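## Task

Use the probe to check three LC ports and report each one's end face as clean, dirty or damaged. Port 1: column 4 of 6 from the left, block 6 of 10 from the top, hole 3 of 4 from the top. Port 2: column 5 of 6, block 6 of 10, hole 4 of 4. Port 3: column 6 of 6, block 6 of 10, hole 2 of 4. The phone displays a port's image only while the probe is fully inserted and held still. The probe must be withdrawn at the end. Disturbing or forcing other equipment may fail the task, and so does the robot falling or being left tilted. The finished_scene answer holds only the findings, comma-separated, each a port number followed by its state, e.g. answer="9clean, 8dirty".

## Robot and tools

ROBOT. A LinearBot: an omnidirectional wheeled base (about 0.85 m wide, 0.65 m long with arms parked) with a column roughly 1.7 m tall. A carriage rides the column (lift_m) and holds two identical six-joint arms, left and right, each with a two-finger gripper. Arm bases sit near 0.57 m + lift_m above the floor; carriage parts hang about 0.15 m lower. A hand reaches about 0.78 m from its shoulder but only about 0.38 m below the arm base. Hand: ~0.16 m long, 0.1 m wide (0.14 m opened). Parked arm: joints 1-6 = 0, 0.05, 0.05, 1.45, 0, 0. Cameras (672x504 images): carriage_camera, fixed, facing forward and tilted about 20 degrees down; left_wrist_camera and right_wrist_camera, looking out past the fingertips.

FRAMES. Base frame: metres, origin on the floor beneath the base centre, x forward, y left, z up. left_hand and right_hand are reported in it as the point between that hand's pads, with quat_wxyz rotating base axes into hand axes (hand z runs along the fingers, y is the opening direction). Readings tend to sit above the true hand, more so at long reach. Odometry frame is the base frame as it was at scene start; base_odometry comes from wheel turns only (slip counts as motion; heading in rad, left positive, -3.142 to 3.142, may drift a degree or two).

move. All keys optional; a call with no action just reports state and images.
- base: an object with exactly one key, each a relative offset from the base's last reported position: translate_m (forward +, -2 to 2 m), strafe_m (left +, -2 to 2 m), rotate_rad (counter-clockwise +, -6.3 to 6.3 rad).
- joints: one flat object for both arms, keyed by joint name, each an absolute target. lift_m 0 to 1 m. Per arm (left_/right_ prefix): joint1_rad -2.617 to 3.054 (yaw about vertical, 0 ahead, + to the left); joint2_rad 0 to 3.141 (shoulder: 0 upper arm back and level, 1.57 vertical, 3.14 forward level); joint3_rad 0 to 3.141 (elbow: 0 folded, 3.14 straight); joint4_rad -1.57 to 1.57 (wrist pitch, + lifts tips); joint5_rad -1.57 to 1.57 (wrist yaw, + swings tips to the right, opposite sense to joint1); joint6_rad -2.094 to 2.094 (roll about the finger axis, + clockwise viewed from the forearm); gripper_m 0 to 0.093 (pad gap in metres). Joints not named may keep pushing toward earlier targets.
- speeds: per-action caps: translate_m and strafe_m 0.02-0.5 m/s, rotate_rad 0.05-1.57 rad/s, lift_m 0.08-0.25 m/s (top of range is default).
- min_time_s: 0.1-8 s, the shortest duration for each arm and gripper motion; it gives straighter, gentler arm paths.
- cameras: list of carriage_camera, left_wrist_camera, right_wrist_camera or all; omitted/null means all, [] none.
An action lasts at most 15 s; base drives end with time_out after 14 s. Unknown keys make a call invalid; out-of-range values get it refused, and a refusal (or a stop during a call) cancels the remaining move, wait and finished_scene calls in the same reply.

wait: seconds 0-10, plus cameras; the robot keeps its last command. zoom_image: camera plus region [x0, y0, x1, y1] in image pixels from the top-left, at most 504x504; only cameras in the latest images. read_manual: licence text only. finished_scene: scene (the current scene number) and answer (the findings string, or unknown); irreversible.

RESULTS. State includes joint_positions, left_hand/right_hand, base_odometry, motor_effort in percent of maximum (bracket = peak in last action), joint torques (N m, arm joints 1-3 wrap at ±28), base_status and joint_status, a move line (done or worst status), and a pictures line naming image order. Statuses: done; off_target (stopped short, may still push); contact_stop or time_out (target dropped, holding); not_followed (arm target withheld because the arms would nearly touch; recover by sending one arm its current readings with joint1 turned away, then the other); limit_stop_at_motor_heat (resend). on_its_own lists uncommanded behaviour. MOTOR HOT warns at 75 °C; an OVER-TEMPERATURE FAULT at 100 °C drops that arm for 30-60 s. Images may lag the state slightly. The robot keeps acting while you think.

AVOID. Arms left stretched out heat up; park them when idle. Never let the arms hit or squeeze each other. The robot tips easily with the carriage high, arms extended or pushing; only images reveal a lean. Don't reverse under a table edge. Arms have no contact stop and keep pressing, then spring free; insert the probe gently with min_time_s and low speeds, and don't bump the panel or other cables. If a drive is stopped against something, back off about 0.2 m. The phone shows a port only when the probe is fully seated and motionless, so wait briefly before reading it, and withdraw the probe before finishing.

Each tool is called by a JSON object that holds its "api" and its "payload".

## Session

{"api": "move", "payload": {}}

Scene clock: 0.00 s.
Joint torques (N m): no reading
base_odometry: x=+0.000 y=+0.000 heading=+0.000
base_status: not commanded
joint_positions: lift_m=+0.024 left_joint1_rad=-0.576 left_joint2_rad=+1.222 left_joint3_rad=+0.842 left_joint4_rad=+0.535 left_joint5_rad=+0.198 left_joint6_rad=-0.034 left_gripper_m=+0.09396 right_joint1_rad=+0.383 right_joint2_rad=+1.190 right_joint3_rad=+0.810 right_joint4_rad=+0.319 right_joint5_rad=+0.351 right_joint6_rad=+0.004 right_gripper_m=+0.04654
joint_status: not commanded
motor_effort: lift_m=+31 drive_wheels=+1
left_hand: x=+0.5597 y=+0.0386 z=+0.9743 quat_wxyz=(+0.702, +0.246, +0.603, -0.288) (m; base frame)
right_hand: x=+0.6260 y=-0.1981 z=+0.9192 quat_wxyz=(+0.686, -0.018, +0.727, +0.005) (m; base frame)
pictures: carriage_camera, left_wrist_camera, right_wrist_camera

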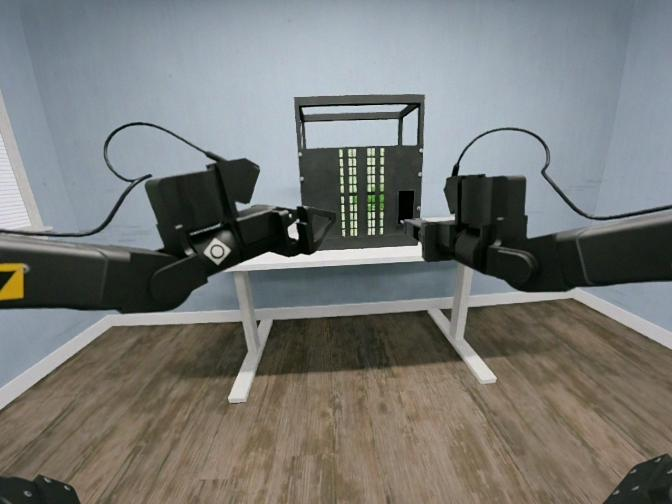

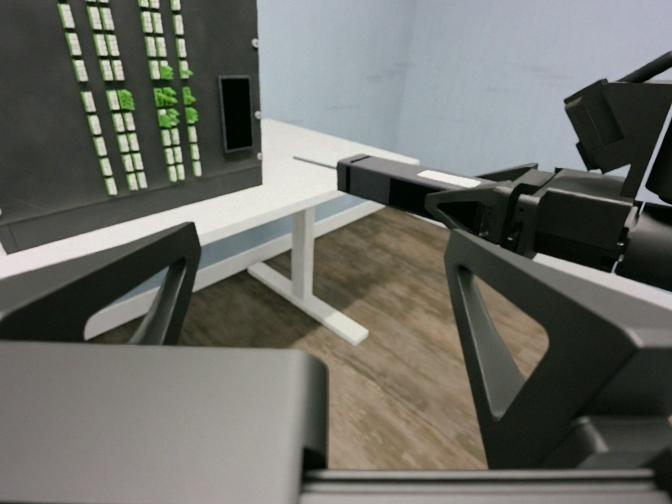

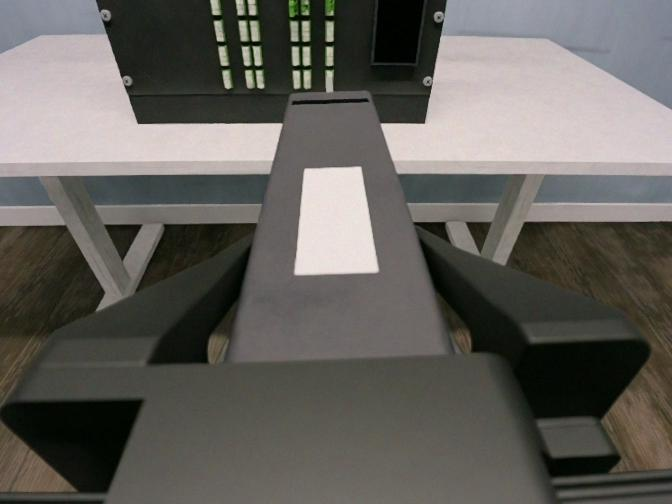

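{"api": "move", "payload": {"joints": {"left_joint1_rad":0.0,"left_joint2_rad":0.05,"left_joint3_rad":0.05,"left_joint4_rad":1.45,"left_joint5_rad":0,"left_joint6_rad":0,"left_gripper_m":0.03,"right_joint4_rad":0.43,"lift_m":0.06}, "min_time_s": 3}}

{"api": "zoom_image", "payload": {"camera": "right_wrist_camera", "region": [270, 80, 390, 180]}}

{"api": "zoom_image", "payload": {"camera": "right_wrist_camera", "region": [210, 180, 470, 370]}}

Scene clock: 21.37 s.
Joint torques (N m): left_arm=[0.77 2.55 5.23 0.06 -0.29 0.17] | right_arm=[-0.29 -3.77 7.94 3.19 0.07 0.06]
move: off_target
base_odometry: x=+0.000 y=+0.000 heading=+0.000
base_status: not commanded
joint_positions: lift_m=+0.060 left_joint1_rad=-0.007 left_joint2_rad=+0.057 left_joint3_rad=+0.059 left_joint4_rad=+1.434 left_joint5_rad=+0.017 left_joint6_rad=-0.010 left_gripper_m=+0.03009 right_joint1_rad=+0.383 right_joint2_rad=+1.190 right_joint3_rad=+0.806 right_joint4_rad=+0.358 right_joint5_rad=+0.351 right_joint6_rad=+0.004 right_gripper_m=+0.04654
joint_status: right_joint4_rad off_target (ended at +0.358, target +0.430); the others done
motor_effort: lift_m=+36(44) drive_wheels=+0(0)
left_hand: x=+0.2612 y=+0.2921 z=+1.0783 quat_wxyz=(+0.998, +0.008, +0.068, -0.009) (m; base frame)
right_hand: x=+0.6262 y=-0.1980 z=+0.9620 quat_wxyz=(+0.698, -0.013, +0.716, +0.009) (m; base frame)
pictures: carriage_camera, left_wrist_camera, right_wrist_camera

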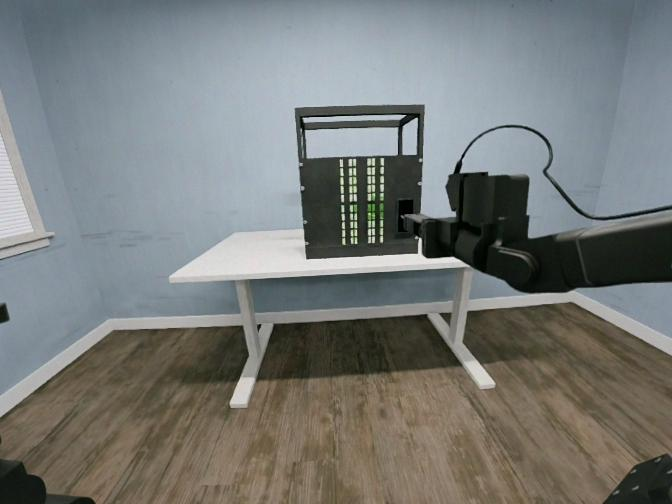

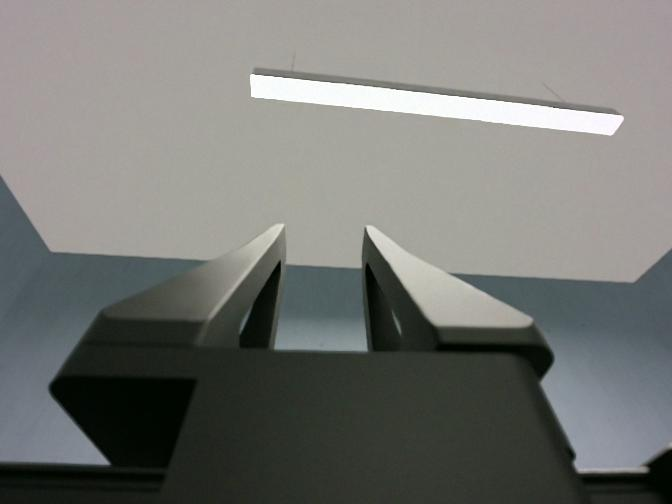

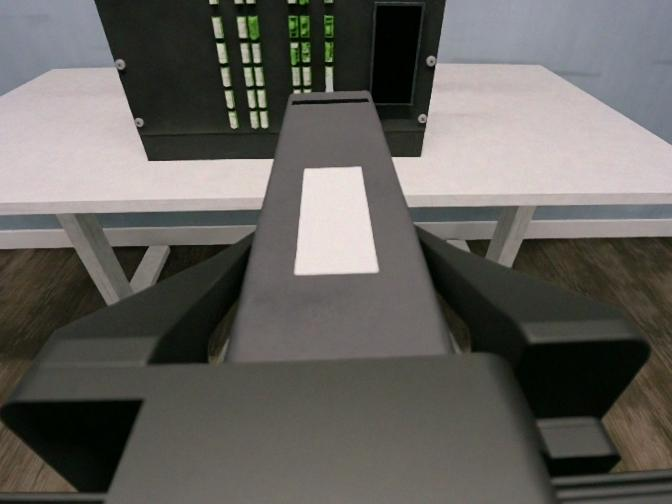

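Scaled by 4.200.

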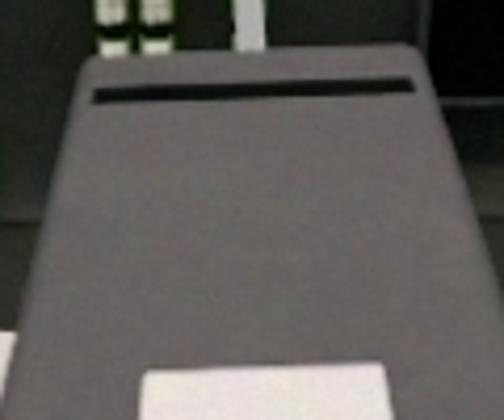

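Scaled by 1.938.

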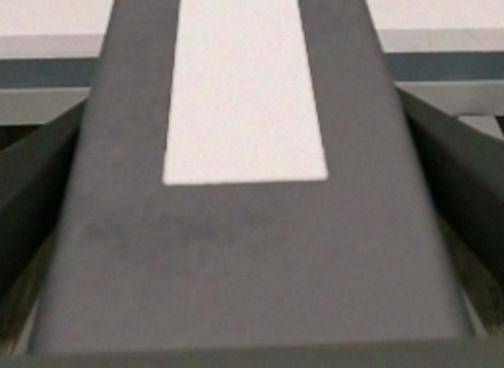

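{"api": "zoom_image", "payload": {"camera": "right_wrist_camera", "region": [100, 90, 220, 180]}}

{"api": "zoom_image", "payload": {"camera": "right_wrist_camera", "region": [360, 80, 480, 170]}}

{"api": "zoom_image", "payload": {"camera": "right_wrist_camera", "region": [200, 0, 350, 100]}}

Scaled by 4.200.

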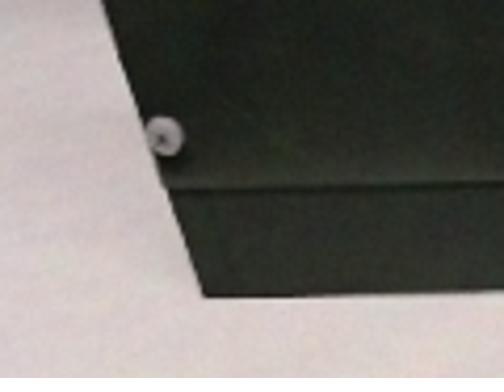

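Scaled by 4.200.

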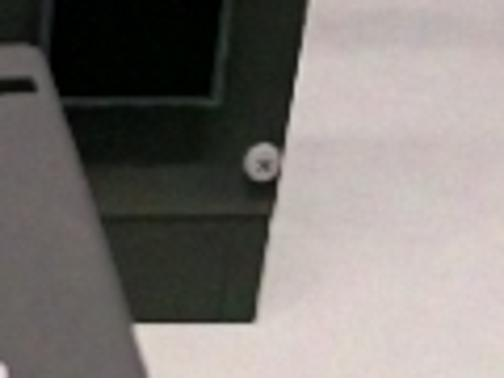

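Scaled by 3.360.

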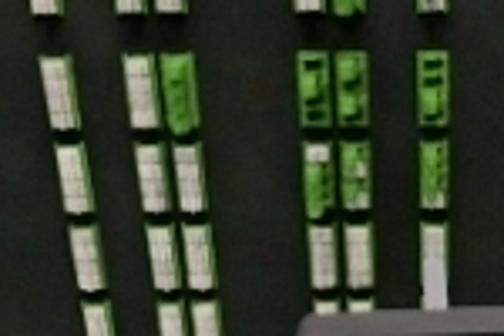

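{"api": "zoom_image", "payload": {"camera": "right_wrist_camera", "region": [312, 55, 352, 95]}}

Scaled by 12.600.

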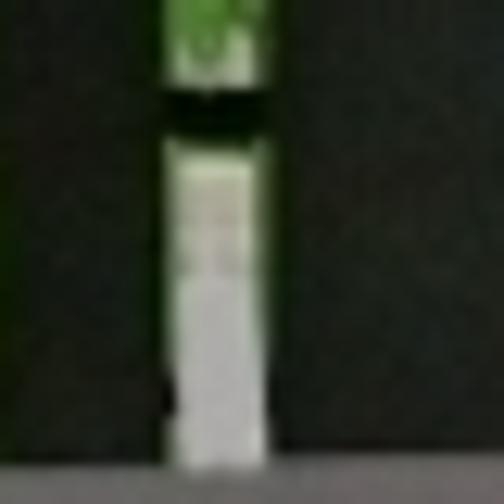

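{"api": "move", "payload": {"base": {"translate_m":0.2}, "joints": {"right_joint4_rad":0.46,"right_joint5_rad":0.372,"right_joint6_rad":0.032}, "min_time_s": 1, "speeds": {"translate_m":0.15}, "cameras": ["right_wrist_camera"]}}

{"api": "wait", "payload": {"seconds": 1, "cameras": ["right_wrist_camera"]}}

{"api": "zoom_image", "payload": {"camera": "right_wrist_camera", "region": [280, 40, 380, 110]}}

Scene clock: 86.43 s.
Joint torques (N m): left_arm=[0.8 2.59 5.26 0.04 -0.28 0.16] | right_arm=[-0.42 -3.73 7.99 3.11 0.15 0.22]
move: off_target
base_odometry: x=+0.200 y=+0.000 heading=-0.001
base_status: done
joint_positions: lift_m=+0.060 left_joint1_rad=-0.007 left_joint2_rad=+0.057 left_joint3_rad=+0.059 left_joint4_rad=+1.440 left_joint5_rad=+0.016 left_joint6_rad=-0.010 left_gripper_m=+0.03009 right_joint1_rad=+0.383 right_joint2_rad=+1.190 right_joint3_rad=+0.806 right_joint4_rad=+0.393 right_joint5_rad=+0.364 right_joint6_rad=+0.019 right_gripper_m=+0.04654
joint_status: right_joint4_rad off_target (ended at +0.393, target +0.460); the others done
motor_effort: lift_m=+36(37) drive_wheels=-4(9)
left_hand: x=+0.2597 y=+0.2923 z=+1.0785 quat_wxyz=(+0.998, +0.008, +0.065, -0.009) (m; base frame)
right_hand: x=+0.6263 y=-0.2002 z=+0.9703 quat_wxyz=(+0.710, +0.001, +0.704, +0.015) (m; base frame)
pictures: right_wrist_camera

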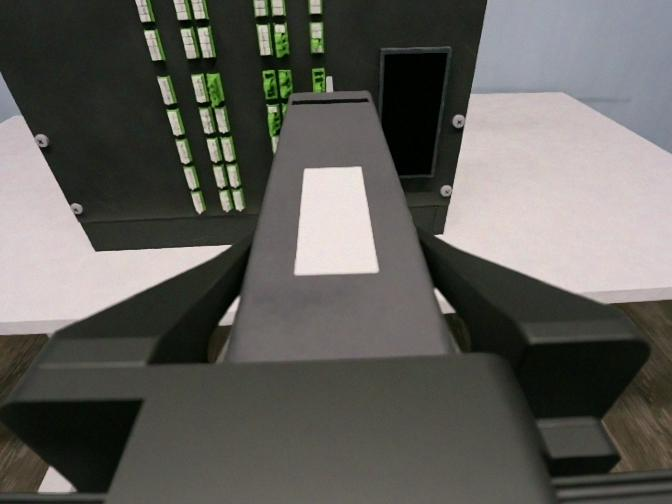

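Scene clock: 87.43 s.
Joint torques (N m): left_arm=[0.76 2.58 5.2 0.01 -0.28 0.15] | right_arm=[-0.31 -3.75 7.95 3.1 0.15 0.2]
base_odometry: x=+0.200 y=+0.000 heading=-0.001
base_status: done
joint_positions: lift_m=+0.060 left_joint1_rad=-0.007 left_joint2_rad=+0.057 left_joint3_rad=+0.059 left_joint4_rad=+1.440 left_joint5_rad=+0.016 left_joint6_rad=-0.010 left_gripper_m=+0.03009 right_joint1_rad=+0.383 right_joint2_rad=+1.190 right_joint3_rad=+0.806 right_joint4_rad=+0.394 right_joint5_rad=+0.364 right_joint6_rad=+0.019 right_gripper_m=+0.04654
joint_status: right_joint4_rad off_target (ended at +0.393, target +0.460); the others done
motor_effort: lift_m=+36(37) drive_wheels=-4(9)
left_hand: x=+0.2597 y=+0.2923 z=+1.0785 quat_wxyz=(+0.998, +0.008, +0.065, -0.009) (m; base frame)
right_hand: x=+0.6263 y=-0.2002 z=+0.9704 quat_wxyz=(+0.710, +0.001, +0.704, +0.015) (m; base frame)
wait: 1.00 s; at rest by 0.27 s
pictures: right_wrist_camera

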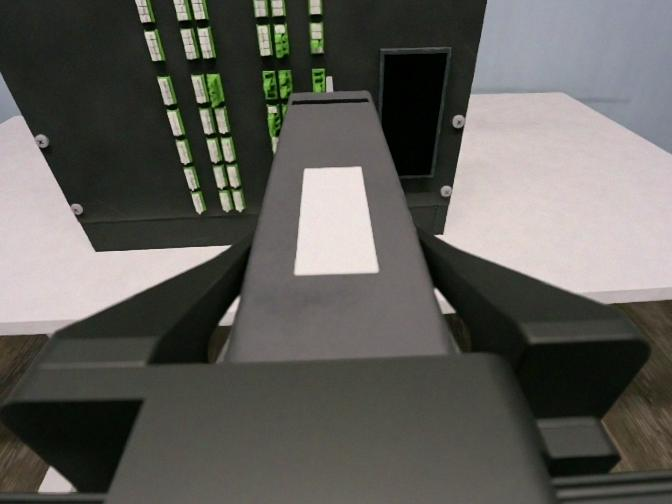

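Scaled by 5.040.

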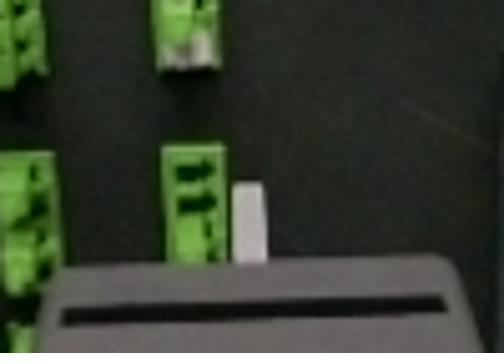

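{"api": "zoom_image", "payload": {"camera": "right_wrist_camera", "region": [20, 120, 140, 260]}}

{"api": "zoom_image", "payload": {"camera": "right_wrist_camera", "region": [400, 100, 520, 240]}}

{"api": "zoom_image", "payload": {"camera": "right_wrist_camera", "region": [130, 60, 250, 220]}}

{"api": "zoom_image", "payload": {"camera": "right_wrist_camera", "region": [370, 30, 500, 130]}}

Scaled by 3.600.

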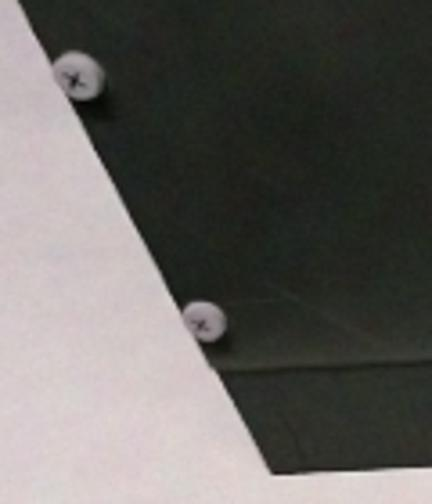

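Scaled by 3.600.

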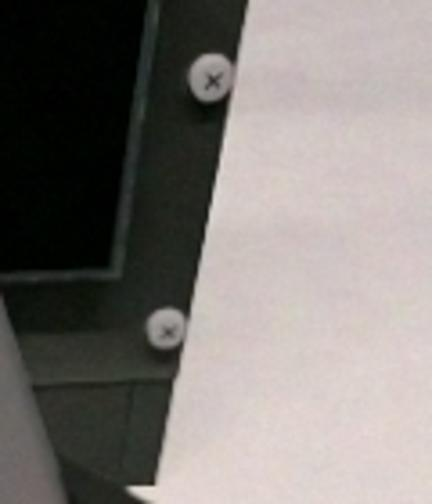

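Scaled by 3.150.

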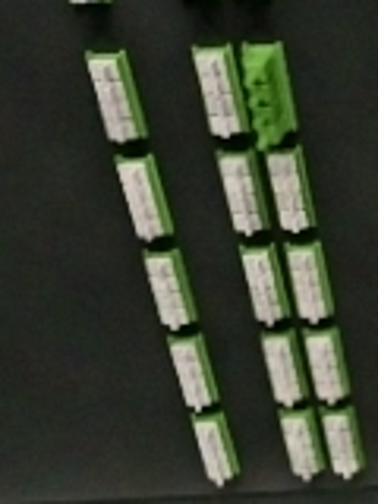

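Scaled by 3.877.

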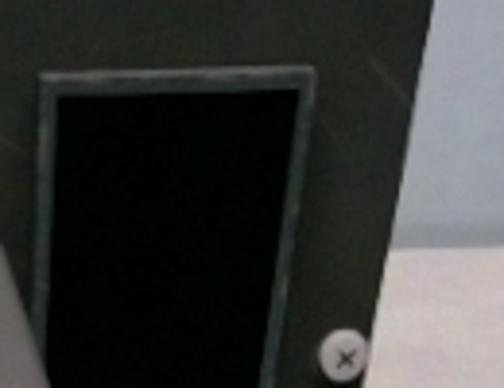

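{"api": "move", "payload": {"base": {"rotate_rad":0.035}, "joints": {"right_joint5_rad":0.392,"right_joint6_rad":0.0}, "min_time_s": 1, "speeds": {"rotate_rad":0.1}, "cameras": []}}

{"api": "wait", "payload": {"seconds": 1, "cameras": ["right_wrist_camera"]}}

{"api": "zoom_image", "payload": {"camera": "right_wrist_camera", "region": [280, 40, 380, 110]}}

Scene clock: 131.33 s.
Joint torques (N m): left_arm=[0.76 2.52 5.22 0.01 -0.27 0.16] | right_arm=[-0.39 -3.7 7.94 3.09 0.15 -0.04]
move: done
base_odometry: x=+0.200 y=+0.000 heading=+0.034
base_status: done
joint_positions: lift_m=+0.060 left_joint1_rad=-0.007 left_joint2_rad=+0.057 left_joint3_rad=+0.059 left_joint4_rad=+1.441 left_joint5_rad=+0.015 left_joint6_rad=-0.010 left_gripper_m=+0.03009 right_joint1_rad=+0.383 right_joint2_rad=+1.190 right_joint3_rad=+0.806 right_joint4_rad=+0.394 right_joint5_rad=+0.382 right_joint6_rad=+0.013 right_gripper_m=+0.04654
joint_status: all done
motor_effort: lift_m=+36(37) drive_wheels=-7(7)
left_hand: x=+0.2596 y=+0.2925 z=+1.0785 quat_wxyz=(+0.998, +0.007, +0.064, -0.009) (m; base frame)
right_hand: x=+0.6263 y=-0.2032 z=+0.9705 quat_wxyz=(+0.710, +0.006, +0.704, +0.006) (m; base frame)
pictures: none
No camera images: "cameras" was empty.

Scene clock: 132.33 s.
Joint torques (N m): left_arm=[0.76 2.54 5.2 0 -0.27 0.15] | right_arm=[-0.32 -3.74 7.92 3.08 0.16 -0.07]
base_odometry: x=+0.200 y=+0.000 heading=+0.034
base_status: done
joint_positions: lift_m=+0.060 left_joint1_rad=-0.007 left_joint2_rad=+0.057 left_joint3_rad=+0.059 left_joint4_rad=+1.441 left_joint5_rad=+0.015 left_joint6_rad=-0.010 left_gripper_m=+0.03009 right_joint1_rad=+0.383 right_joint2_rad=+1.190 right_joint3_rad=+0.806 right_joint4_rad=+0.394 right_joint5_rad=+0.383 right_joint6_rad=+0.013 right_gripper_m=+0.04654
joint_status: all done
motor_effort: lift_m=+36(37) drive_wheels=-7(7)
left_hand: x=+0.2596 y=+0.2925 z=+1.0785 quat_wxyz=(+0.998, +0.007, +0.064, -0.009) (m; base frame)
right_hand: x=+0.6263 y=-0.2033 z=+0.9705 quat_wxyz=(+0.710, +0.006, +0.704, +0.006) (m; base frame)
wait: 1.00 s; at rest by 0.27 s
pictures: right_wrist_camera

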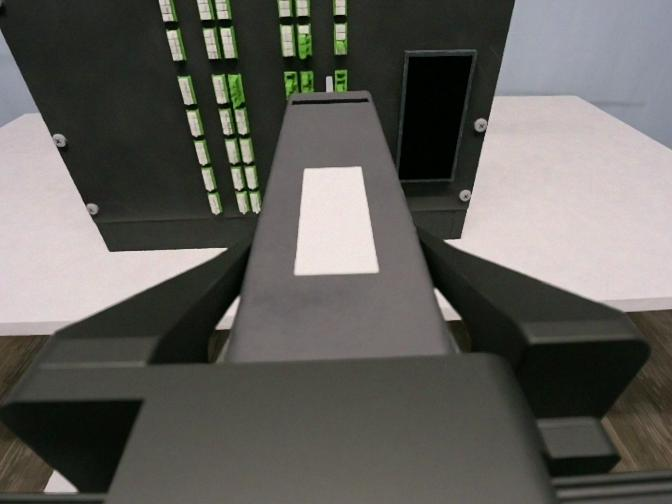

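Scaled by 5.040.

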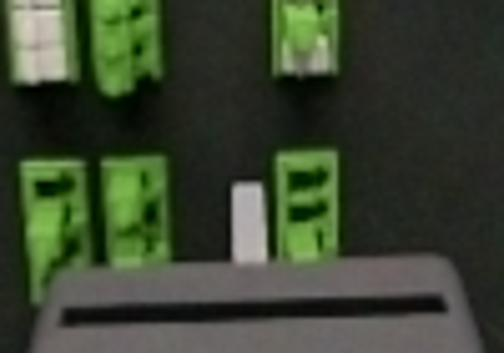

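{"api": "move", "payload": {"base": {"strafe_m":-0.012}, "joints": {"lift_m":0.037}, "speeds": {"strafe_m":0.04}, "cameras": []}}

{"api": "move", "payload": {"base": {"translate_m":0.04}, "speeds": {"translate_m":0.05}, "cameras": []}}

{"api": "wait", "payload": {"seconds": 1, "cameras": ["right_wrist_camera"]}}

{"api": "zoom_image", "payload": {"camera": "right_wrist_camera", "region": [280, 40, 380, 110]}}

Scene clock: 150.73 s.
Joint torques (N m): left_arm=[0.68 2.77 5.83 0.01 -0.25 0.14] | right_arm=[-0.32 -3.99 7.9 3.11 0.1 -0.08]
move: done
base_odometry: x=+0.201 y=-0.012 heading=+0.034
base_status: done
joint_positions: lift_m=+0.037 left_joint1_rad=-0.006 left_joint2_rad=+0.054 left_joint3_rad=+0.053 left_joint4_rad=+1.441 left_joint5_rad=+0.015 left_joint6_rad=-0.010 left_gripper_m=+0.03009 right_joint1_rad=+0.383 right_joint2_rad=+1.193 right_joint3_rad=+0.806 right_joint4_rad=+0.392 right_joint5_rad=+0.386 right_joint6_rad=+0.012 right_gripper_m=+0.04654
joint_status: all done
motor_effort: lift_m=+25(26) drive_wheels=-4(8)
left_hand: x=+0.2603 y=+0.2926 z=+1.0548 quat_wxyz=(+0.998, +0.007, +0.066, -0.008) (m; base frame)
right_hand: x=+0.6269 y=-0.2036 z=+0.9468 quat_wxyz=(+0.709, +0.006, +0.705, +0.004) (m; base frame)
pictures: none
No camera images: "cameras" was empty.

Scene clock: 152.03 s.
Joint torques (N m): left_arm=[0.69 2.82 5.74 0 -0.26 0.16] | right_arm=[-0.23 -4.18 7.87 3.06 0.11 -0.07]
move: done
base_odometry: x=+0.241 y=-0.011 heading=+0.033
base_status: done
joint_positions: lift_m=+0.037 left_joint1_rad=-0.006 left_joint2_rad=+0.054 left_joint3_rad=+0.053 left_joint4_rad=+1.443 left_joint5_rad=+0.015 left_joint6_rad=-0.010 left_gripper_m=+0.03009 right_joint1_rad=+0.383 right_joint2_rad=+1.193 right_joint3_rad=+0.806 right_joint4_rad=+0.395 right_joint5_rad=+0.387 right_joint6_rad=+0.012 right_gripper_m=+0.04654
joint_status: not commanded
motor_effort: lift_m=+25(26) drive_wheels=-4(9)
left_hand: x=+0.2598 y=+0.2926 z=+1.0548 quat_wxyz=(+0.998, +0.007, +0.065, -0.008) (m; base frame)
right_hand: x=+0.6269 y=-0.2038 z=+0.9475 quat_wxyz=(+0.710, +0.007, +0.704, +0.004) (m; base frame)
pictures: none
No camera images: "cameras" was empty.

Scene clock: 153.03 s.
Joint torques (N m): left_arm=[0.68 2.76 5.81 -0.01 -0.28 0.16] | right_arm=[-0.34 -3.93 7.91 3.07 0.11 -0.06]
base_odometry: x=+0.241 y=-0.011 heading=+0.033
base_status: done
joint_positions: lift_m=+0.037 left_joint1_rad=-0.006 left_joint2_rad=+0.054 left_joint3_rad=+0.053 left_joint4_rad=+1.443 left_joint5_rad=+0.015 left_joint6_rad=-0.010 left_gripper_m=+0.03009 right_joint1_rad=+0.383 right_joint2_rad=+1.193 right_joint3_rad=+0.806 right_joint4_rad=+0.395 right_joint5_rad=+0.387 right_joint6_rad=+0.012 right_gripper_m=+0.04654
joint_status: not commanded
motor_effort: lift_m=+25(26) drive_wheels=-4(9)
left_hand: x=+0.2598 y=+0.2926 z=+1.0548 quat_wxyz=(+0.998, +0.007, +0.065, -0.008) (m; base frame)
right_hand: x=+0.6269 y=-0.2038 z=+0.9475 quat_wxyz=(+0.710, +0.007, +0.704, +0.004) (m; base frame)
wait: 1.00 s; at rest by 0.27 s
pictures: right_wrist_camera

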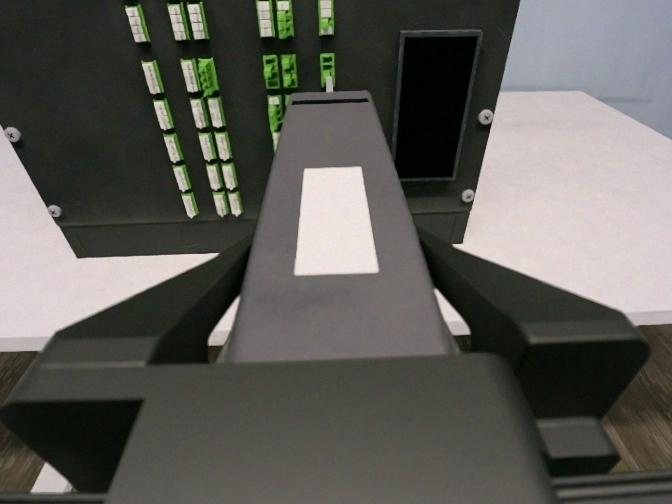

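Scaled by 5.040.

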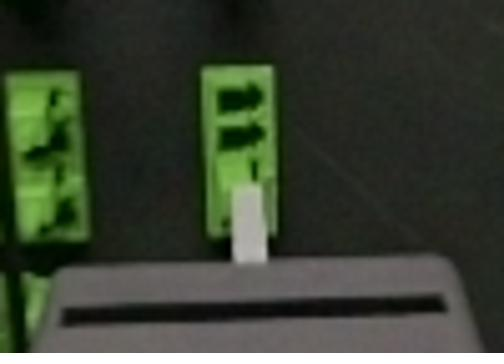

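{"api": "move", "payload": {"base": {"strafe_m":0.002}, "joints": {"lift_m":0.0345}, "speeds": {"strafe_m":0.03}, "cameras": []}}

{"api": "move", "payload": {"base": {"translate_m":0.025}, "speeds": {"translate_m":0.04}, "cameras": []}}

{"api": "wait", "payload": {"seconds": 1, "cameras": ["right_wrist_camera"]}}

{"api": "zoom_image", "payload": {"camera": "right_wrist_camera", "region": [310, 50, 350, 100]}}

{"api": "zoom_image", "payload": {"camera": "right_wrist_camera", "region": [0, 100, 120, 240]}}

{"api": "zoom_image", "payload": {"camera": "right_wrist_camera", "region": [400, 80, 520, 240]}}

{"api": "zoom_image", "payload": {"camera": "right_wrist_camera", "region": [110, 30, 350, 220]}}

Scene clock: 167.97 s.
Joint torques (N m): left_arm=[0.44 2.91 5.75 0 -0.25 0.14] | right_arm=[-0.35 -4.07 7.86 3.06 0.11 -0.08]
move: done
base_odometry: x=+0.241 y=-0.009 heading=+0.033
base_status: done
joint_positions: lift_m=+0.035 left_joint1_rad=-0.004 left_joint2_rad=+0.054 left_joint3_rad=+0.053 left_joint4_rad=+1.443 left_joint5_rad=+0.013 left_joint6_rad=-0.009 left_gripper_m=+0.03009 right_joint1_rad=+0.383 right_joint2_rad=+1.193 right_joint3_rad=+0.806 right_joint4_rad=+0.395 right_joint5_rad=+0.390 right_joint6_rad=+0.012 right_gripper_m=+0.04654
joint_status: all done
motor_effort: lift_m=+23(26) drive_wheels=-3(4)
left_hand: x=+0.2598 y=+0.2929 z=+1.0524 quat_wxyz=(+0.998, +0.006, +0.065, -0.007) (m; base frame)
right_hand: x=+0.6269 y=-0.2043 z=+0.9451 quat_wxyz=(+0.710, +0.008, +0.704, +0.003) (m; base frame)
pictures: none
No camera images: "cameras" was empty.

Scene clock: 169.03 s.
Joint torques (N m): left_arm=[0.49 2.77 5.68 0 -0.24 0.15] | right_arm=[-0.92 -3.44 7.94 3.15 -0.01 -0.07]
move: done
base_odometry: x=+0.265 y=-0.009 heading=+0.033
base_status: done
joint_positions: lift_m=+0.035 left_joint1_rad=-0.004 left_joint2_rad=+0.054 left_joint3_rad=+0.053 left_joint4_rad=+1.444 left_joint5_rad=+0.013 left_joint6_rad=-0.009 left_gripper_m=+0.03009 right_joint1_rad=+0.390 right_joint2_rad=+1.188 right_joint3_rad=+0.806 right_joint4_rad=+0.388 right_joint5_rad=+0.402 right_joint6_rad=+0.012 right_gripper_m=+0.04654
joint_status: not commanded
motor_effort: lift_m=+24(25) drive_wheels=+2(9)
left_hand: x=+0.2596 y=+0.2929 z=+1.0524 quat_wxyz=(+0.998, +0.006, +0.064, -0.007) (m; base frame)
right_hand: x=+0.6252 y=-0.2043 z=+0.9455 quat_wxyz=(+0.709, +0.010, +0.705, +0.001) (m; base frame)
pictures: none
No camera images: "cameras" was empty.

Scene clock: 170.03 s.
Joint torques (N m): left_arm=[0.49 2.8 5.75 -0.01 -0.25 0.13] | right_arm=[-0.99 -3.43 7.95 3.15 -0.01 -0.07]
base_odometry: x=+0.265 y=-0.009 heading=+0.033
base_status: done
joint_positions: lift_m=+0.035 left_joint1_rad=-0.004 left_joint2_rad=+0.054 left_joint3_rad=+0.053 left_joint4_rad=+1.444 left_joint5_rad=+0.013 left_joint6_rad=-0.009 left_gripper_m=+0.03009 right_joint1_rad=+0.390 right_joint2_rad=+1.188 right_joint3_rad=+0.806 right_joint4_rad=+0.388 right_joint5_rad=+0.402 right_joint6_rad=+0.012 right_gripper_m=+0.04654
joint_status: not commanded
motor_effort: lift_m=+24(25) drive_wheels=+2(9)
left_hand: x=+0.2596 y=+0.2929 z=+1.0524 quat_wxyz=(+0.998, +0.006, +0.064, -0.007) (m; base frame)
right_hand: x=+0.6252 y=-0.2043 z=+0.9455 quat_wxyz=(+0.709, +0.010, +0.705, +0.001) (m; base frame)
wait: 1.00 s; at rest by 0.27 s
pictures: right_wrist_camera

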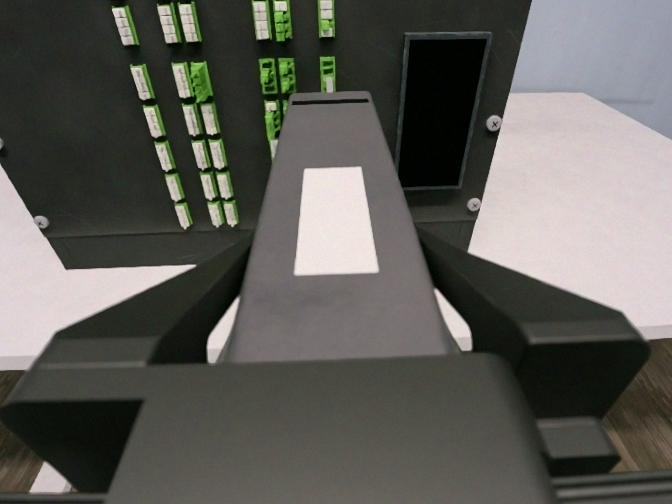

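Scaled by 10.080.

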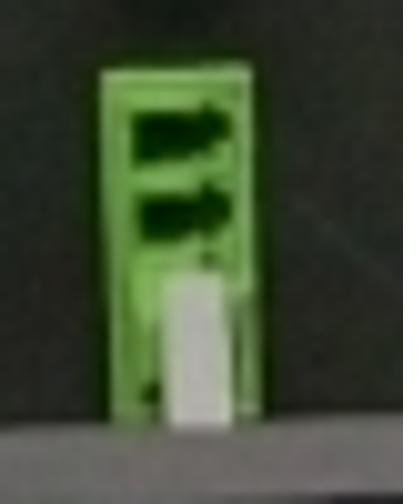

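Scaled by 3.600.

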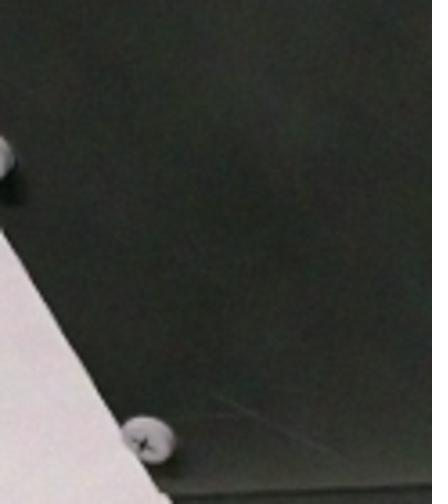

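Scaled by 3.150.

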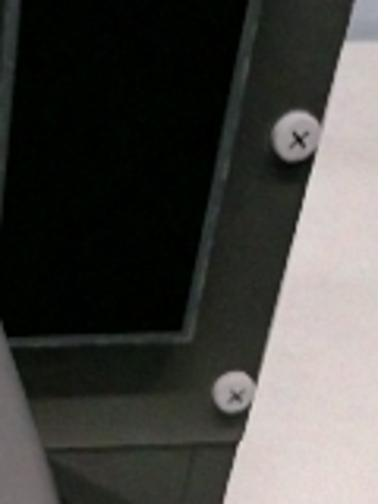

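Scaled by 2.100.

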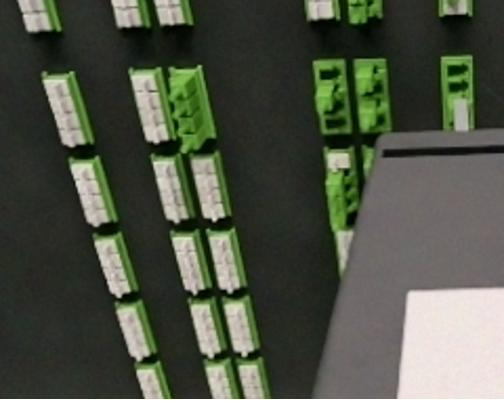

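{"api": "move", "payload": {"base": {"translate_m":-0.02}, "speeds": {"translate_m":0.03}, "cameras": []}}

{"api": "wait", "payload": {"seconds": 0.8, "cameras": ["right_wrist_camera"]}}

{"api": "zoom_image", "payload": {"camera": "right_wrist_camera", "region": [310, 50, 350, 100]}}

{"api": "zoom_image", "payload": {"camera": "right_wrist_camera", "region": [270, 80, 390, 180]}}

Scene clock: 181.93 s.
Joint torques (N m): left_arm=[0.49 2.73 5.74 -0.01 -0.24 0.15] | right_arm=[-1.06 -3.51 7.87 3.04 0 -0.07]
move: done
base_odometry: x=+0.245 y=-0.009 heading=+0.033
base_status: done
joint_positions: lift_m=+0.035 left_joint1_rad=-0.004 left_joint2_rad=+0.054 left_joint3_rad=+0.053 left_joint4_rad=+1.444 left_joint5_rad=+0.013 left_joint6_rad=-0.009 left_gripper_m=+0.03009 right_joint1_rad=+0.390 right_joint2_rad=+1.188 right_joint3_rad=+0.806 right_joint4_rad=+0.396 right_joint5_rad=+0.399 right_joint6_rad=+0.012 right_gripper_m=+0.04654
joint_status: not commanded
motor_effort: lift_m=+24(25) drive_wheels=-3(7)
left_hand: x=+0.2595 y=+0.2929 z=+1.0525 quat_wxyz=(+0.998, +0.006, +0.064, -0.007) (m; base frame)
right_hand: x=+0.6252 y=-0.2038 z=+0.9474 quat_wxyz=(+0.712, +0.010, +0.702, +0.003) (m; base frame)
pictures: none
No camera images: "cameras" was empty.

Scene clock: 182.73 s.
Joint torques (N m): left_arm=[0.47 2.85 5.74 -0.02 -0.24 0.14] | right_arm=[-0.99 -3.51 7.92 3.05 0.01 -0.08]
base_odometry: x=+0.245 y=-0.009 heading=+0.033
base_status: done
joint_positions: lift_m=+0.035 left_joint1_rad=-0.004 left_joint2_rad=+0.054 left_joint3_rad=+0.053 left_joint4_rad=+1.444 left_joint5_rad=+0.013 left_joint6_rad=-0.009 left_gripper_m=+0.03009 right_joint1_rad=+0.390 right_joint2_rad=+1.188 right_joint3_rad=+0.806 right_joint4_rad=+0.397 right_joint5_rad=+0.399 right_joint6_rad=+0.012 right_gripper_m=+0.04654
joint_status: not commanded
motor_effort: lift_m=+24(25) drive_wheels=-3(7)
left_hand: x=+0.2595 y=+0.2929 z=+1.0525 quat_wxyz=(+0.998, +0.006, +0.064, -0.007) (m; base frame)
right_hand: x=+0.6252 y=-0.2038 z=+0.9476 quat_wxyz=(+0.712, +0.010, +0.702, +0.003) (m; base frame)
wait: 0.80 s; at rest by 0.27 s
pictures: right_wrist_camera

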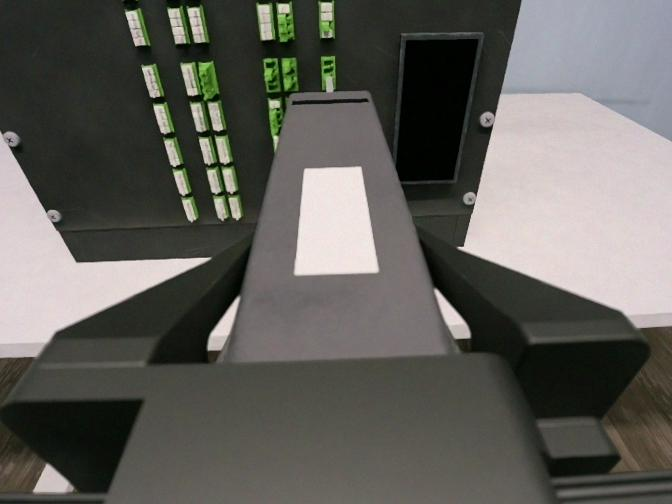

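Scaled by 10.080.

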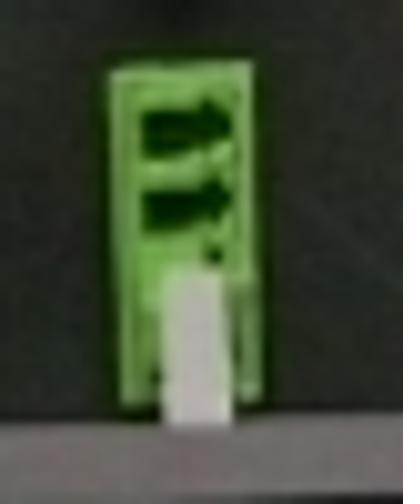

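Scaled by 4.200.

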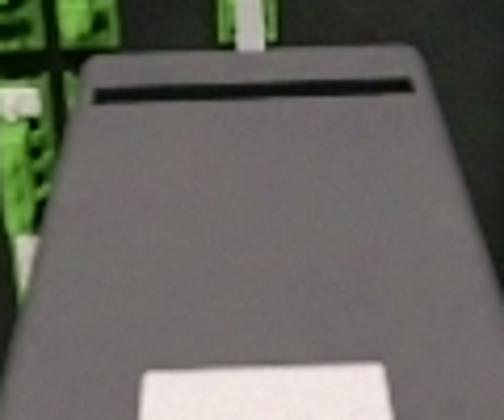

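{"api": "move", "payload": {"joints": {"left_joint1_rad":0.0,"left_joint2_rad":1.8,"left_joint3_rad":1.64,"left_joint4_rad":-0.09,"left_joint5_rad":1.45,"right_joint1_rad":0.386,"right_joint5_rad":0.393}, "min_time_s": 4, "cameras": ["left_wrist_camera","right_wrist_camera"]}}

Scene clock: 201.53 s.
Joint torques (N m): left_arm=[0.49 -7.79 12.11 1.43 0.29 0.17] | right_arm=[-0.69 -3.47 7.92 3.04 0.02 -0.06]
move: done
base_odometry: x=+0.245 y=-0.009 heading=+0.033
base_status: not commanded
joint_positions: lift_m=+0.035 left_joint1_rad=-0.004 left_joint2_rad=+1.792 left_joint3_rad=+1.600 left_joint4_rad=-0.083 left_joint5_rad=+1.431 left_joint6_rad=-0.009 left_gripper_m=+0.03009 right_joint1_rad=+0.390 right_joint2_rad=+1.188 right_joint3_rad=+0.806 right_joint4_rad=+0.397 right_joint5_rad=+0.399 right_joint6_rad=+0.012 right_gripper_m=+0.04654
joint_status: all done
motor_effort: lift_m=+24(25) drive_wheels=+2(3)
left_hand: x=+0.6501 y=+0.1234 z=+0.9777 quat_wxyz=(+0.452, +0.394, +0.603, -0.526) (m; base frame)
right_hand: x=+0.6252 y=-0.2038 z=+0.9476 quat_wxyz=(+0.712, +0.010, +0.702, +0.003) (m; base frame)
pictures: left_wrist_camera, right_wrist_camera

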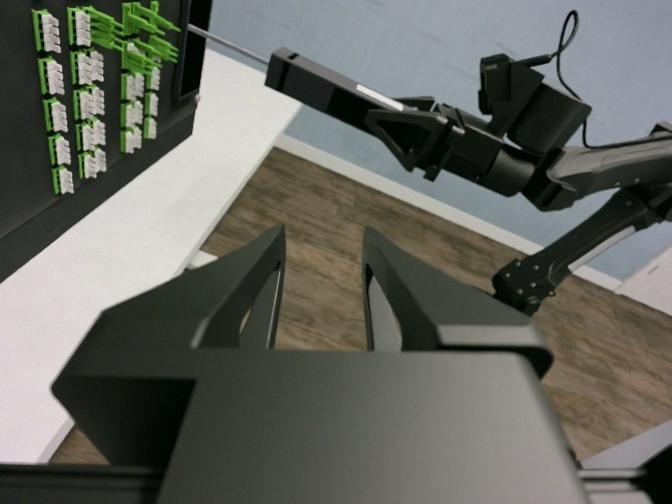

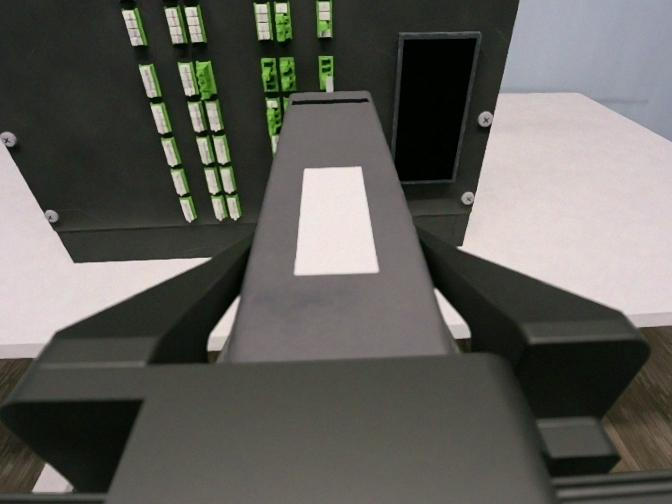

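{"api": "move", "payload": {"joints": {"left_joint4_rad":0.07,"left_joint5_rad":1.3}, "min_time_s": 1, "cameras": ["left_wrist_camera"]}}

{"api": "zoom_image", "payload": {"camera": "left_wrist_camera", "region": [140, 20, 340, 170]}}

{"api": "zoom_image", "payload": {"camera": "left_wrist_camera", "region": [180, 40, 260, 110]}}

Scene clock: 211.27 s.
Joint torques (N m): left_arm=[0.46 -7.83 12.11 1.77 -0.21 0.16] | right_arm=[-0.68 -3.48 7.91 3.04 0.03 -0.08]
move: done
base_odometry: x=+0.245 y=-0.009 heading=+0.033
base_status: not commanded
joint_positions: lift_m=+0.035 left_joint1_rad=-0.004 left_joint2_rad=+1.792 left_joint3_rad=+1.600 left_joint4_rad=+0.043 left_joint5_rad=+1.317 left_joint6_rad=-0.009 left_gripper_m=+0.03009 right_joint1_rad=+0.390 right_joint2_rad=+1.188 right_joint3_rad=+0.806 right_joint4_rad=+0.397 right_joint5_rad=+0.399 right_joint6_rad=+0.012 right_gripper_m=+0.04654
joint_status: all done
motor_effort: lift_m=+24(24) drive_wheels=+2(2)
left_hand: x=+0.6717 y=+0.1271 z=+0.9869 quat_wxyz=(+0.513, +0.398, +0.600, -0.467) (m; base frame)
right_hand: x=+0.6252 y=-0.2038 z=+0.9476 quat_wxyz=(+0.712, +0.010, +0.702, +0.003) (m; base frame)
pictures: left_wrist_camera

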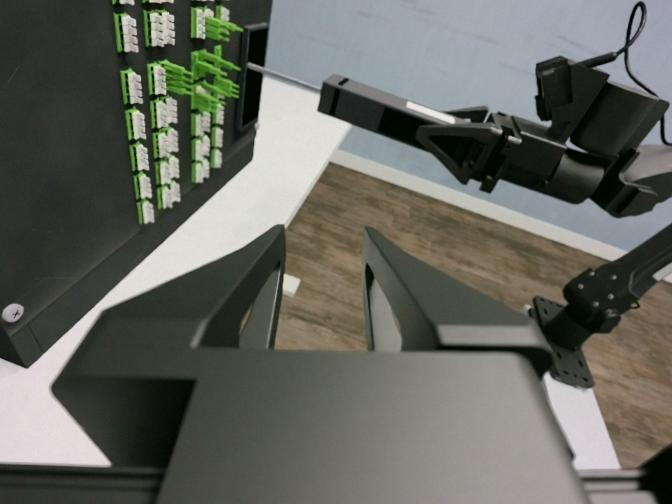

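Scaled by 2.520.

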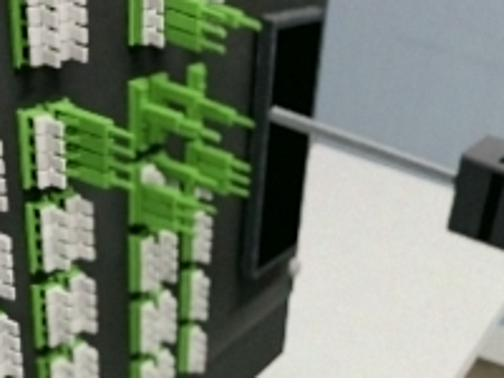

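Scaled by 6.300.

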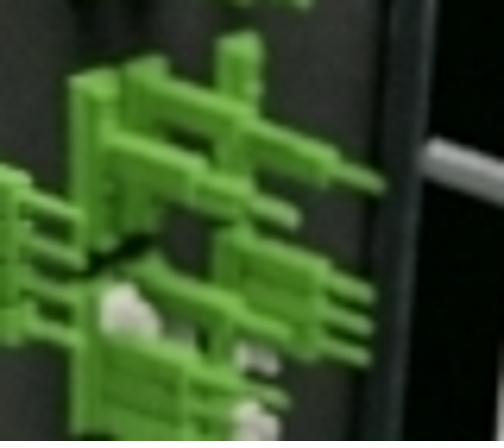

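{"api": "wait", "payload": {"seconds": 0.3, "cameras": ["right_wrist_camera"]}}

{"api": "zoom_image", "payload": {"camera": "right_wrist_camera", "region": [0, 120, 100, 270]}}

{"api": "zoom_image", "payload": {"camera": "right_wrist_camera", "region": [400, 100, 520, 250]}}

{"api": "zoom_image", "payload": {"camera": "right_wrist_camera", "region": [440, 0, 560, 100]}}

{"api": "zoom_image", "payload": {"camera": "right_wrist_camera", "region": [120, 40, 240, 140]}}

{"api": "zoom_image", "payload": {"camera": "right_wrist_camera", "region": [250, 40, 350, 110]}}

Scene clock: 234.63 s.
Joint torques (N m): left_arm=[0.47 -7.9 12.18 1.75 -0.15 0.16] | right_arm=[-0.73 -3.45 7.91 3.04 0.02 -0.08]
base_odometry: x=+0.245 y=-0.009 heading=+0.033
base_status: not commanded
joint_positions: lift_m=+0.035 left_joint1_rad=-0.004 left_joint2_rad=+1.792 left_joint3_rad=+1.600 left_joint4_rad=+0.045 left_joint5_rad=+1.316 left_joint6_rad=-0.009 left_gripper_m=+0.03009 right_joint1_rad=+0.390 right_joint2_rad=+1.188 right_joint3_rad=+0.806 right_joint4_rad=+0.397 right_joint5_rad=+0.399 right_joint6_rad=+0.012 right_gripper_m=+0.04654
joint_status: all done
motor_effort: lift_m=+23(24) drive_wheels=+2(2)
left_hand: x=+0.6719 y=+0.1272 z=+0.9871 quat_wxyz=(+0.514, +0.398, +0.600, -0.466) (m; base frame)
right_hand: x=+0.6252 y=-0.2038 z=+0.9476 quat_wxyz=(+0.712, +0.010, +0.702, +0.003) (m; base frame)
wait: 0.30 s; at rest from the start
pictures: right_wrist_camera

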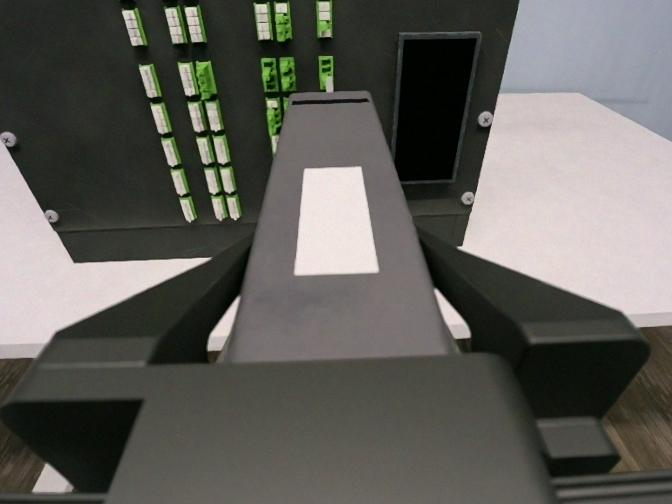

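Scaled by 3.360.

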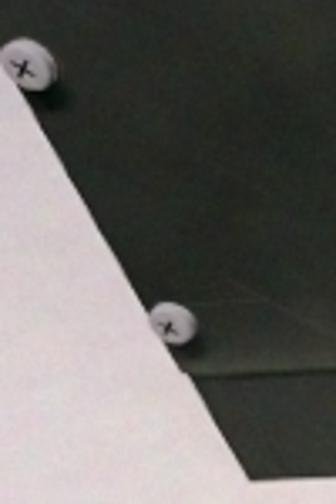

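Scaled by 3.360.

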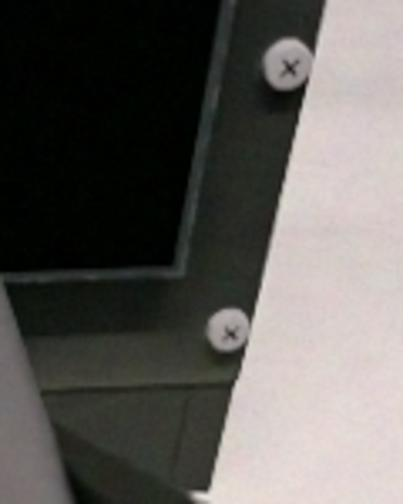

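Scaled by 4.200.

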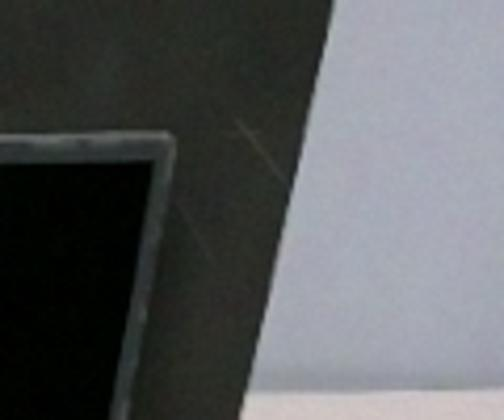

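Scaled by 4.200.

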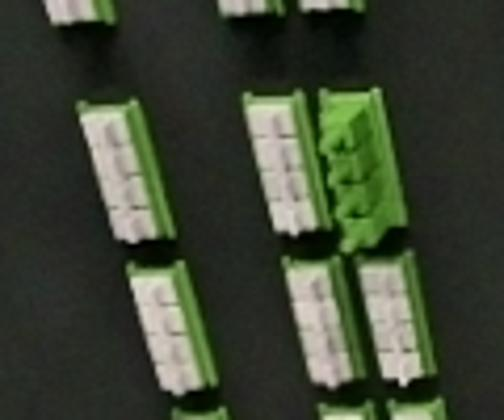

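Scaled by 5.040.

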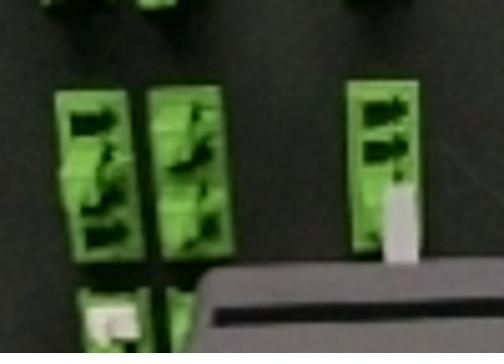

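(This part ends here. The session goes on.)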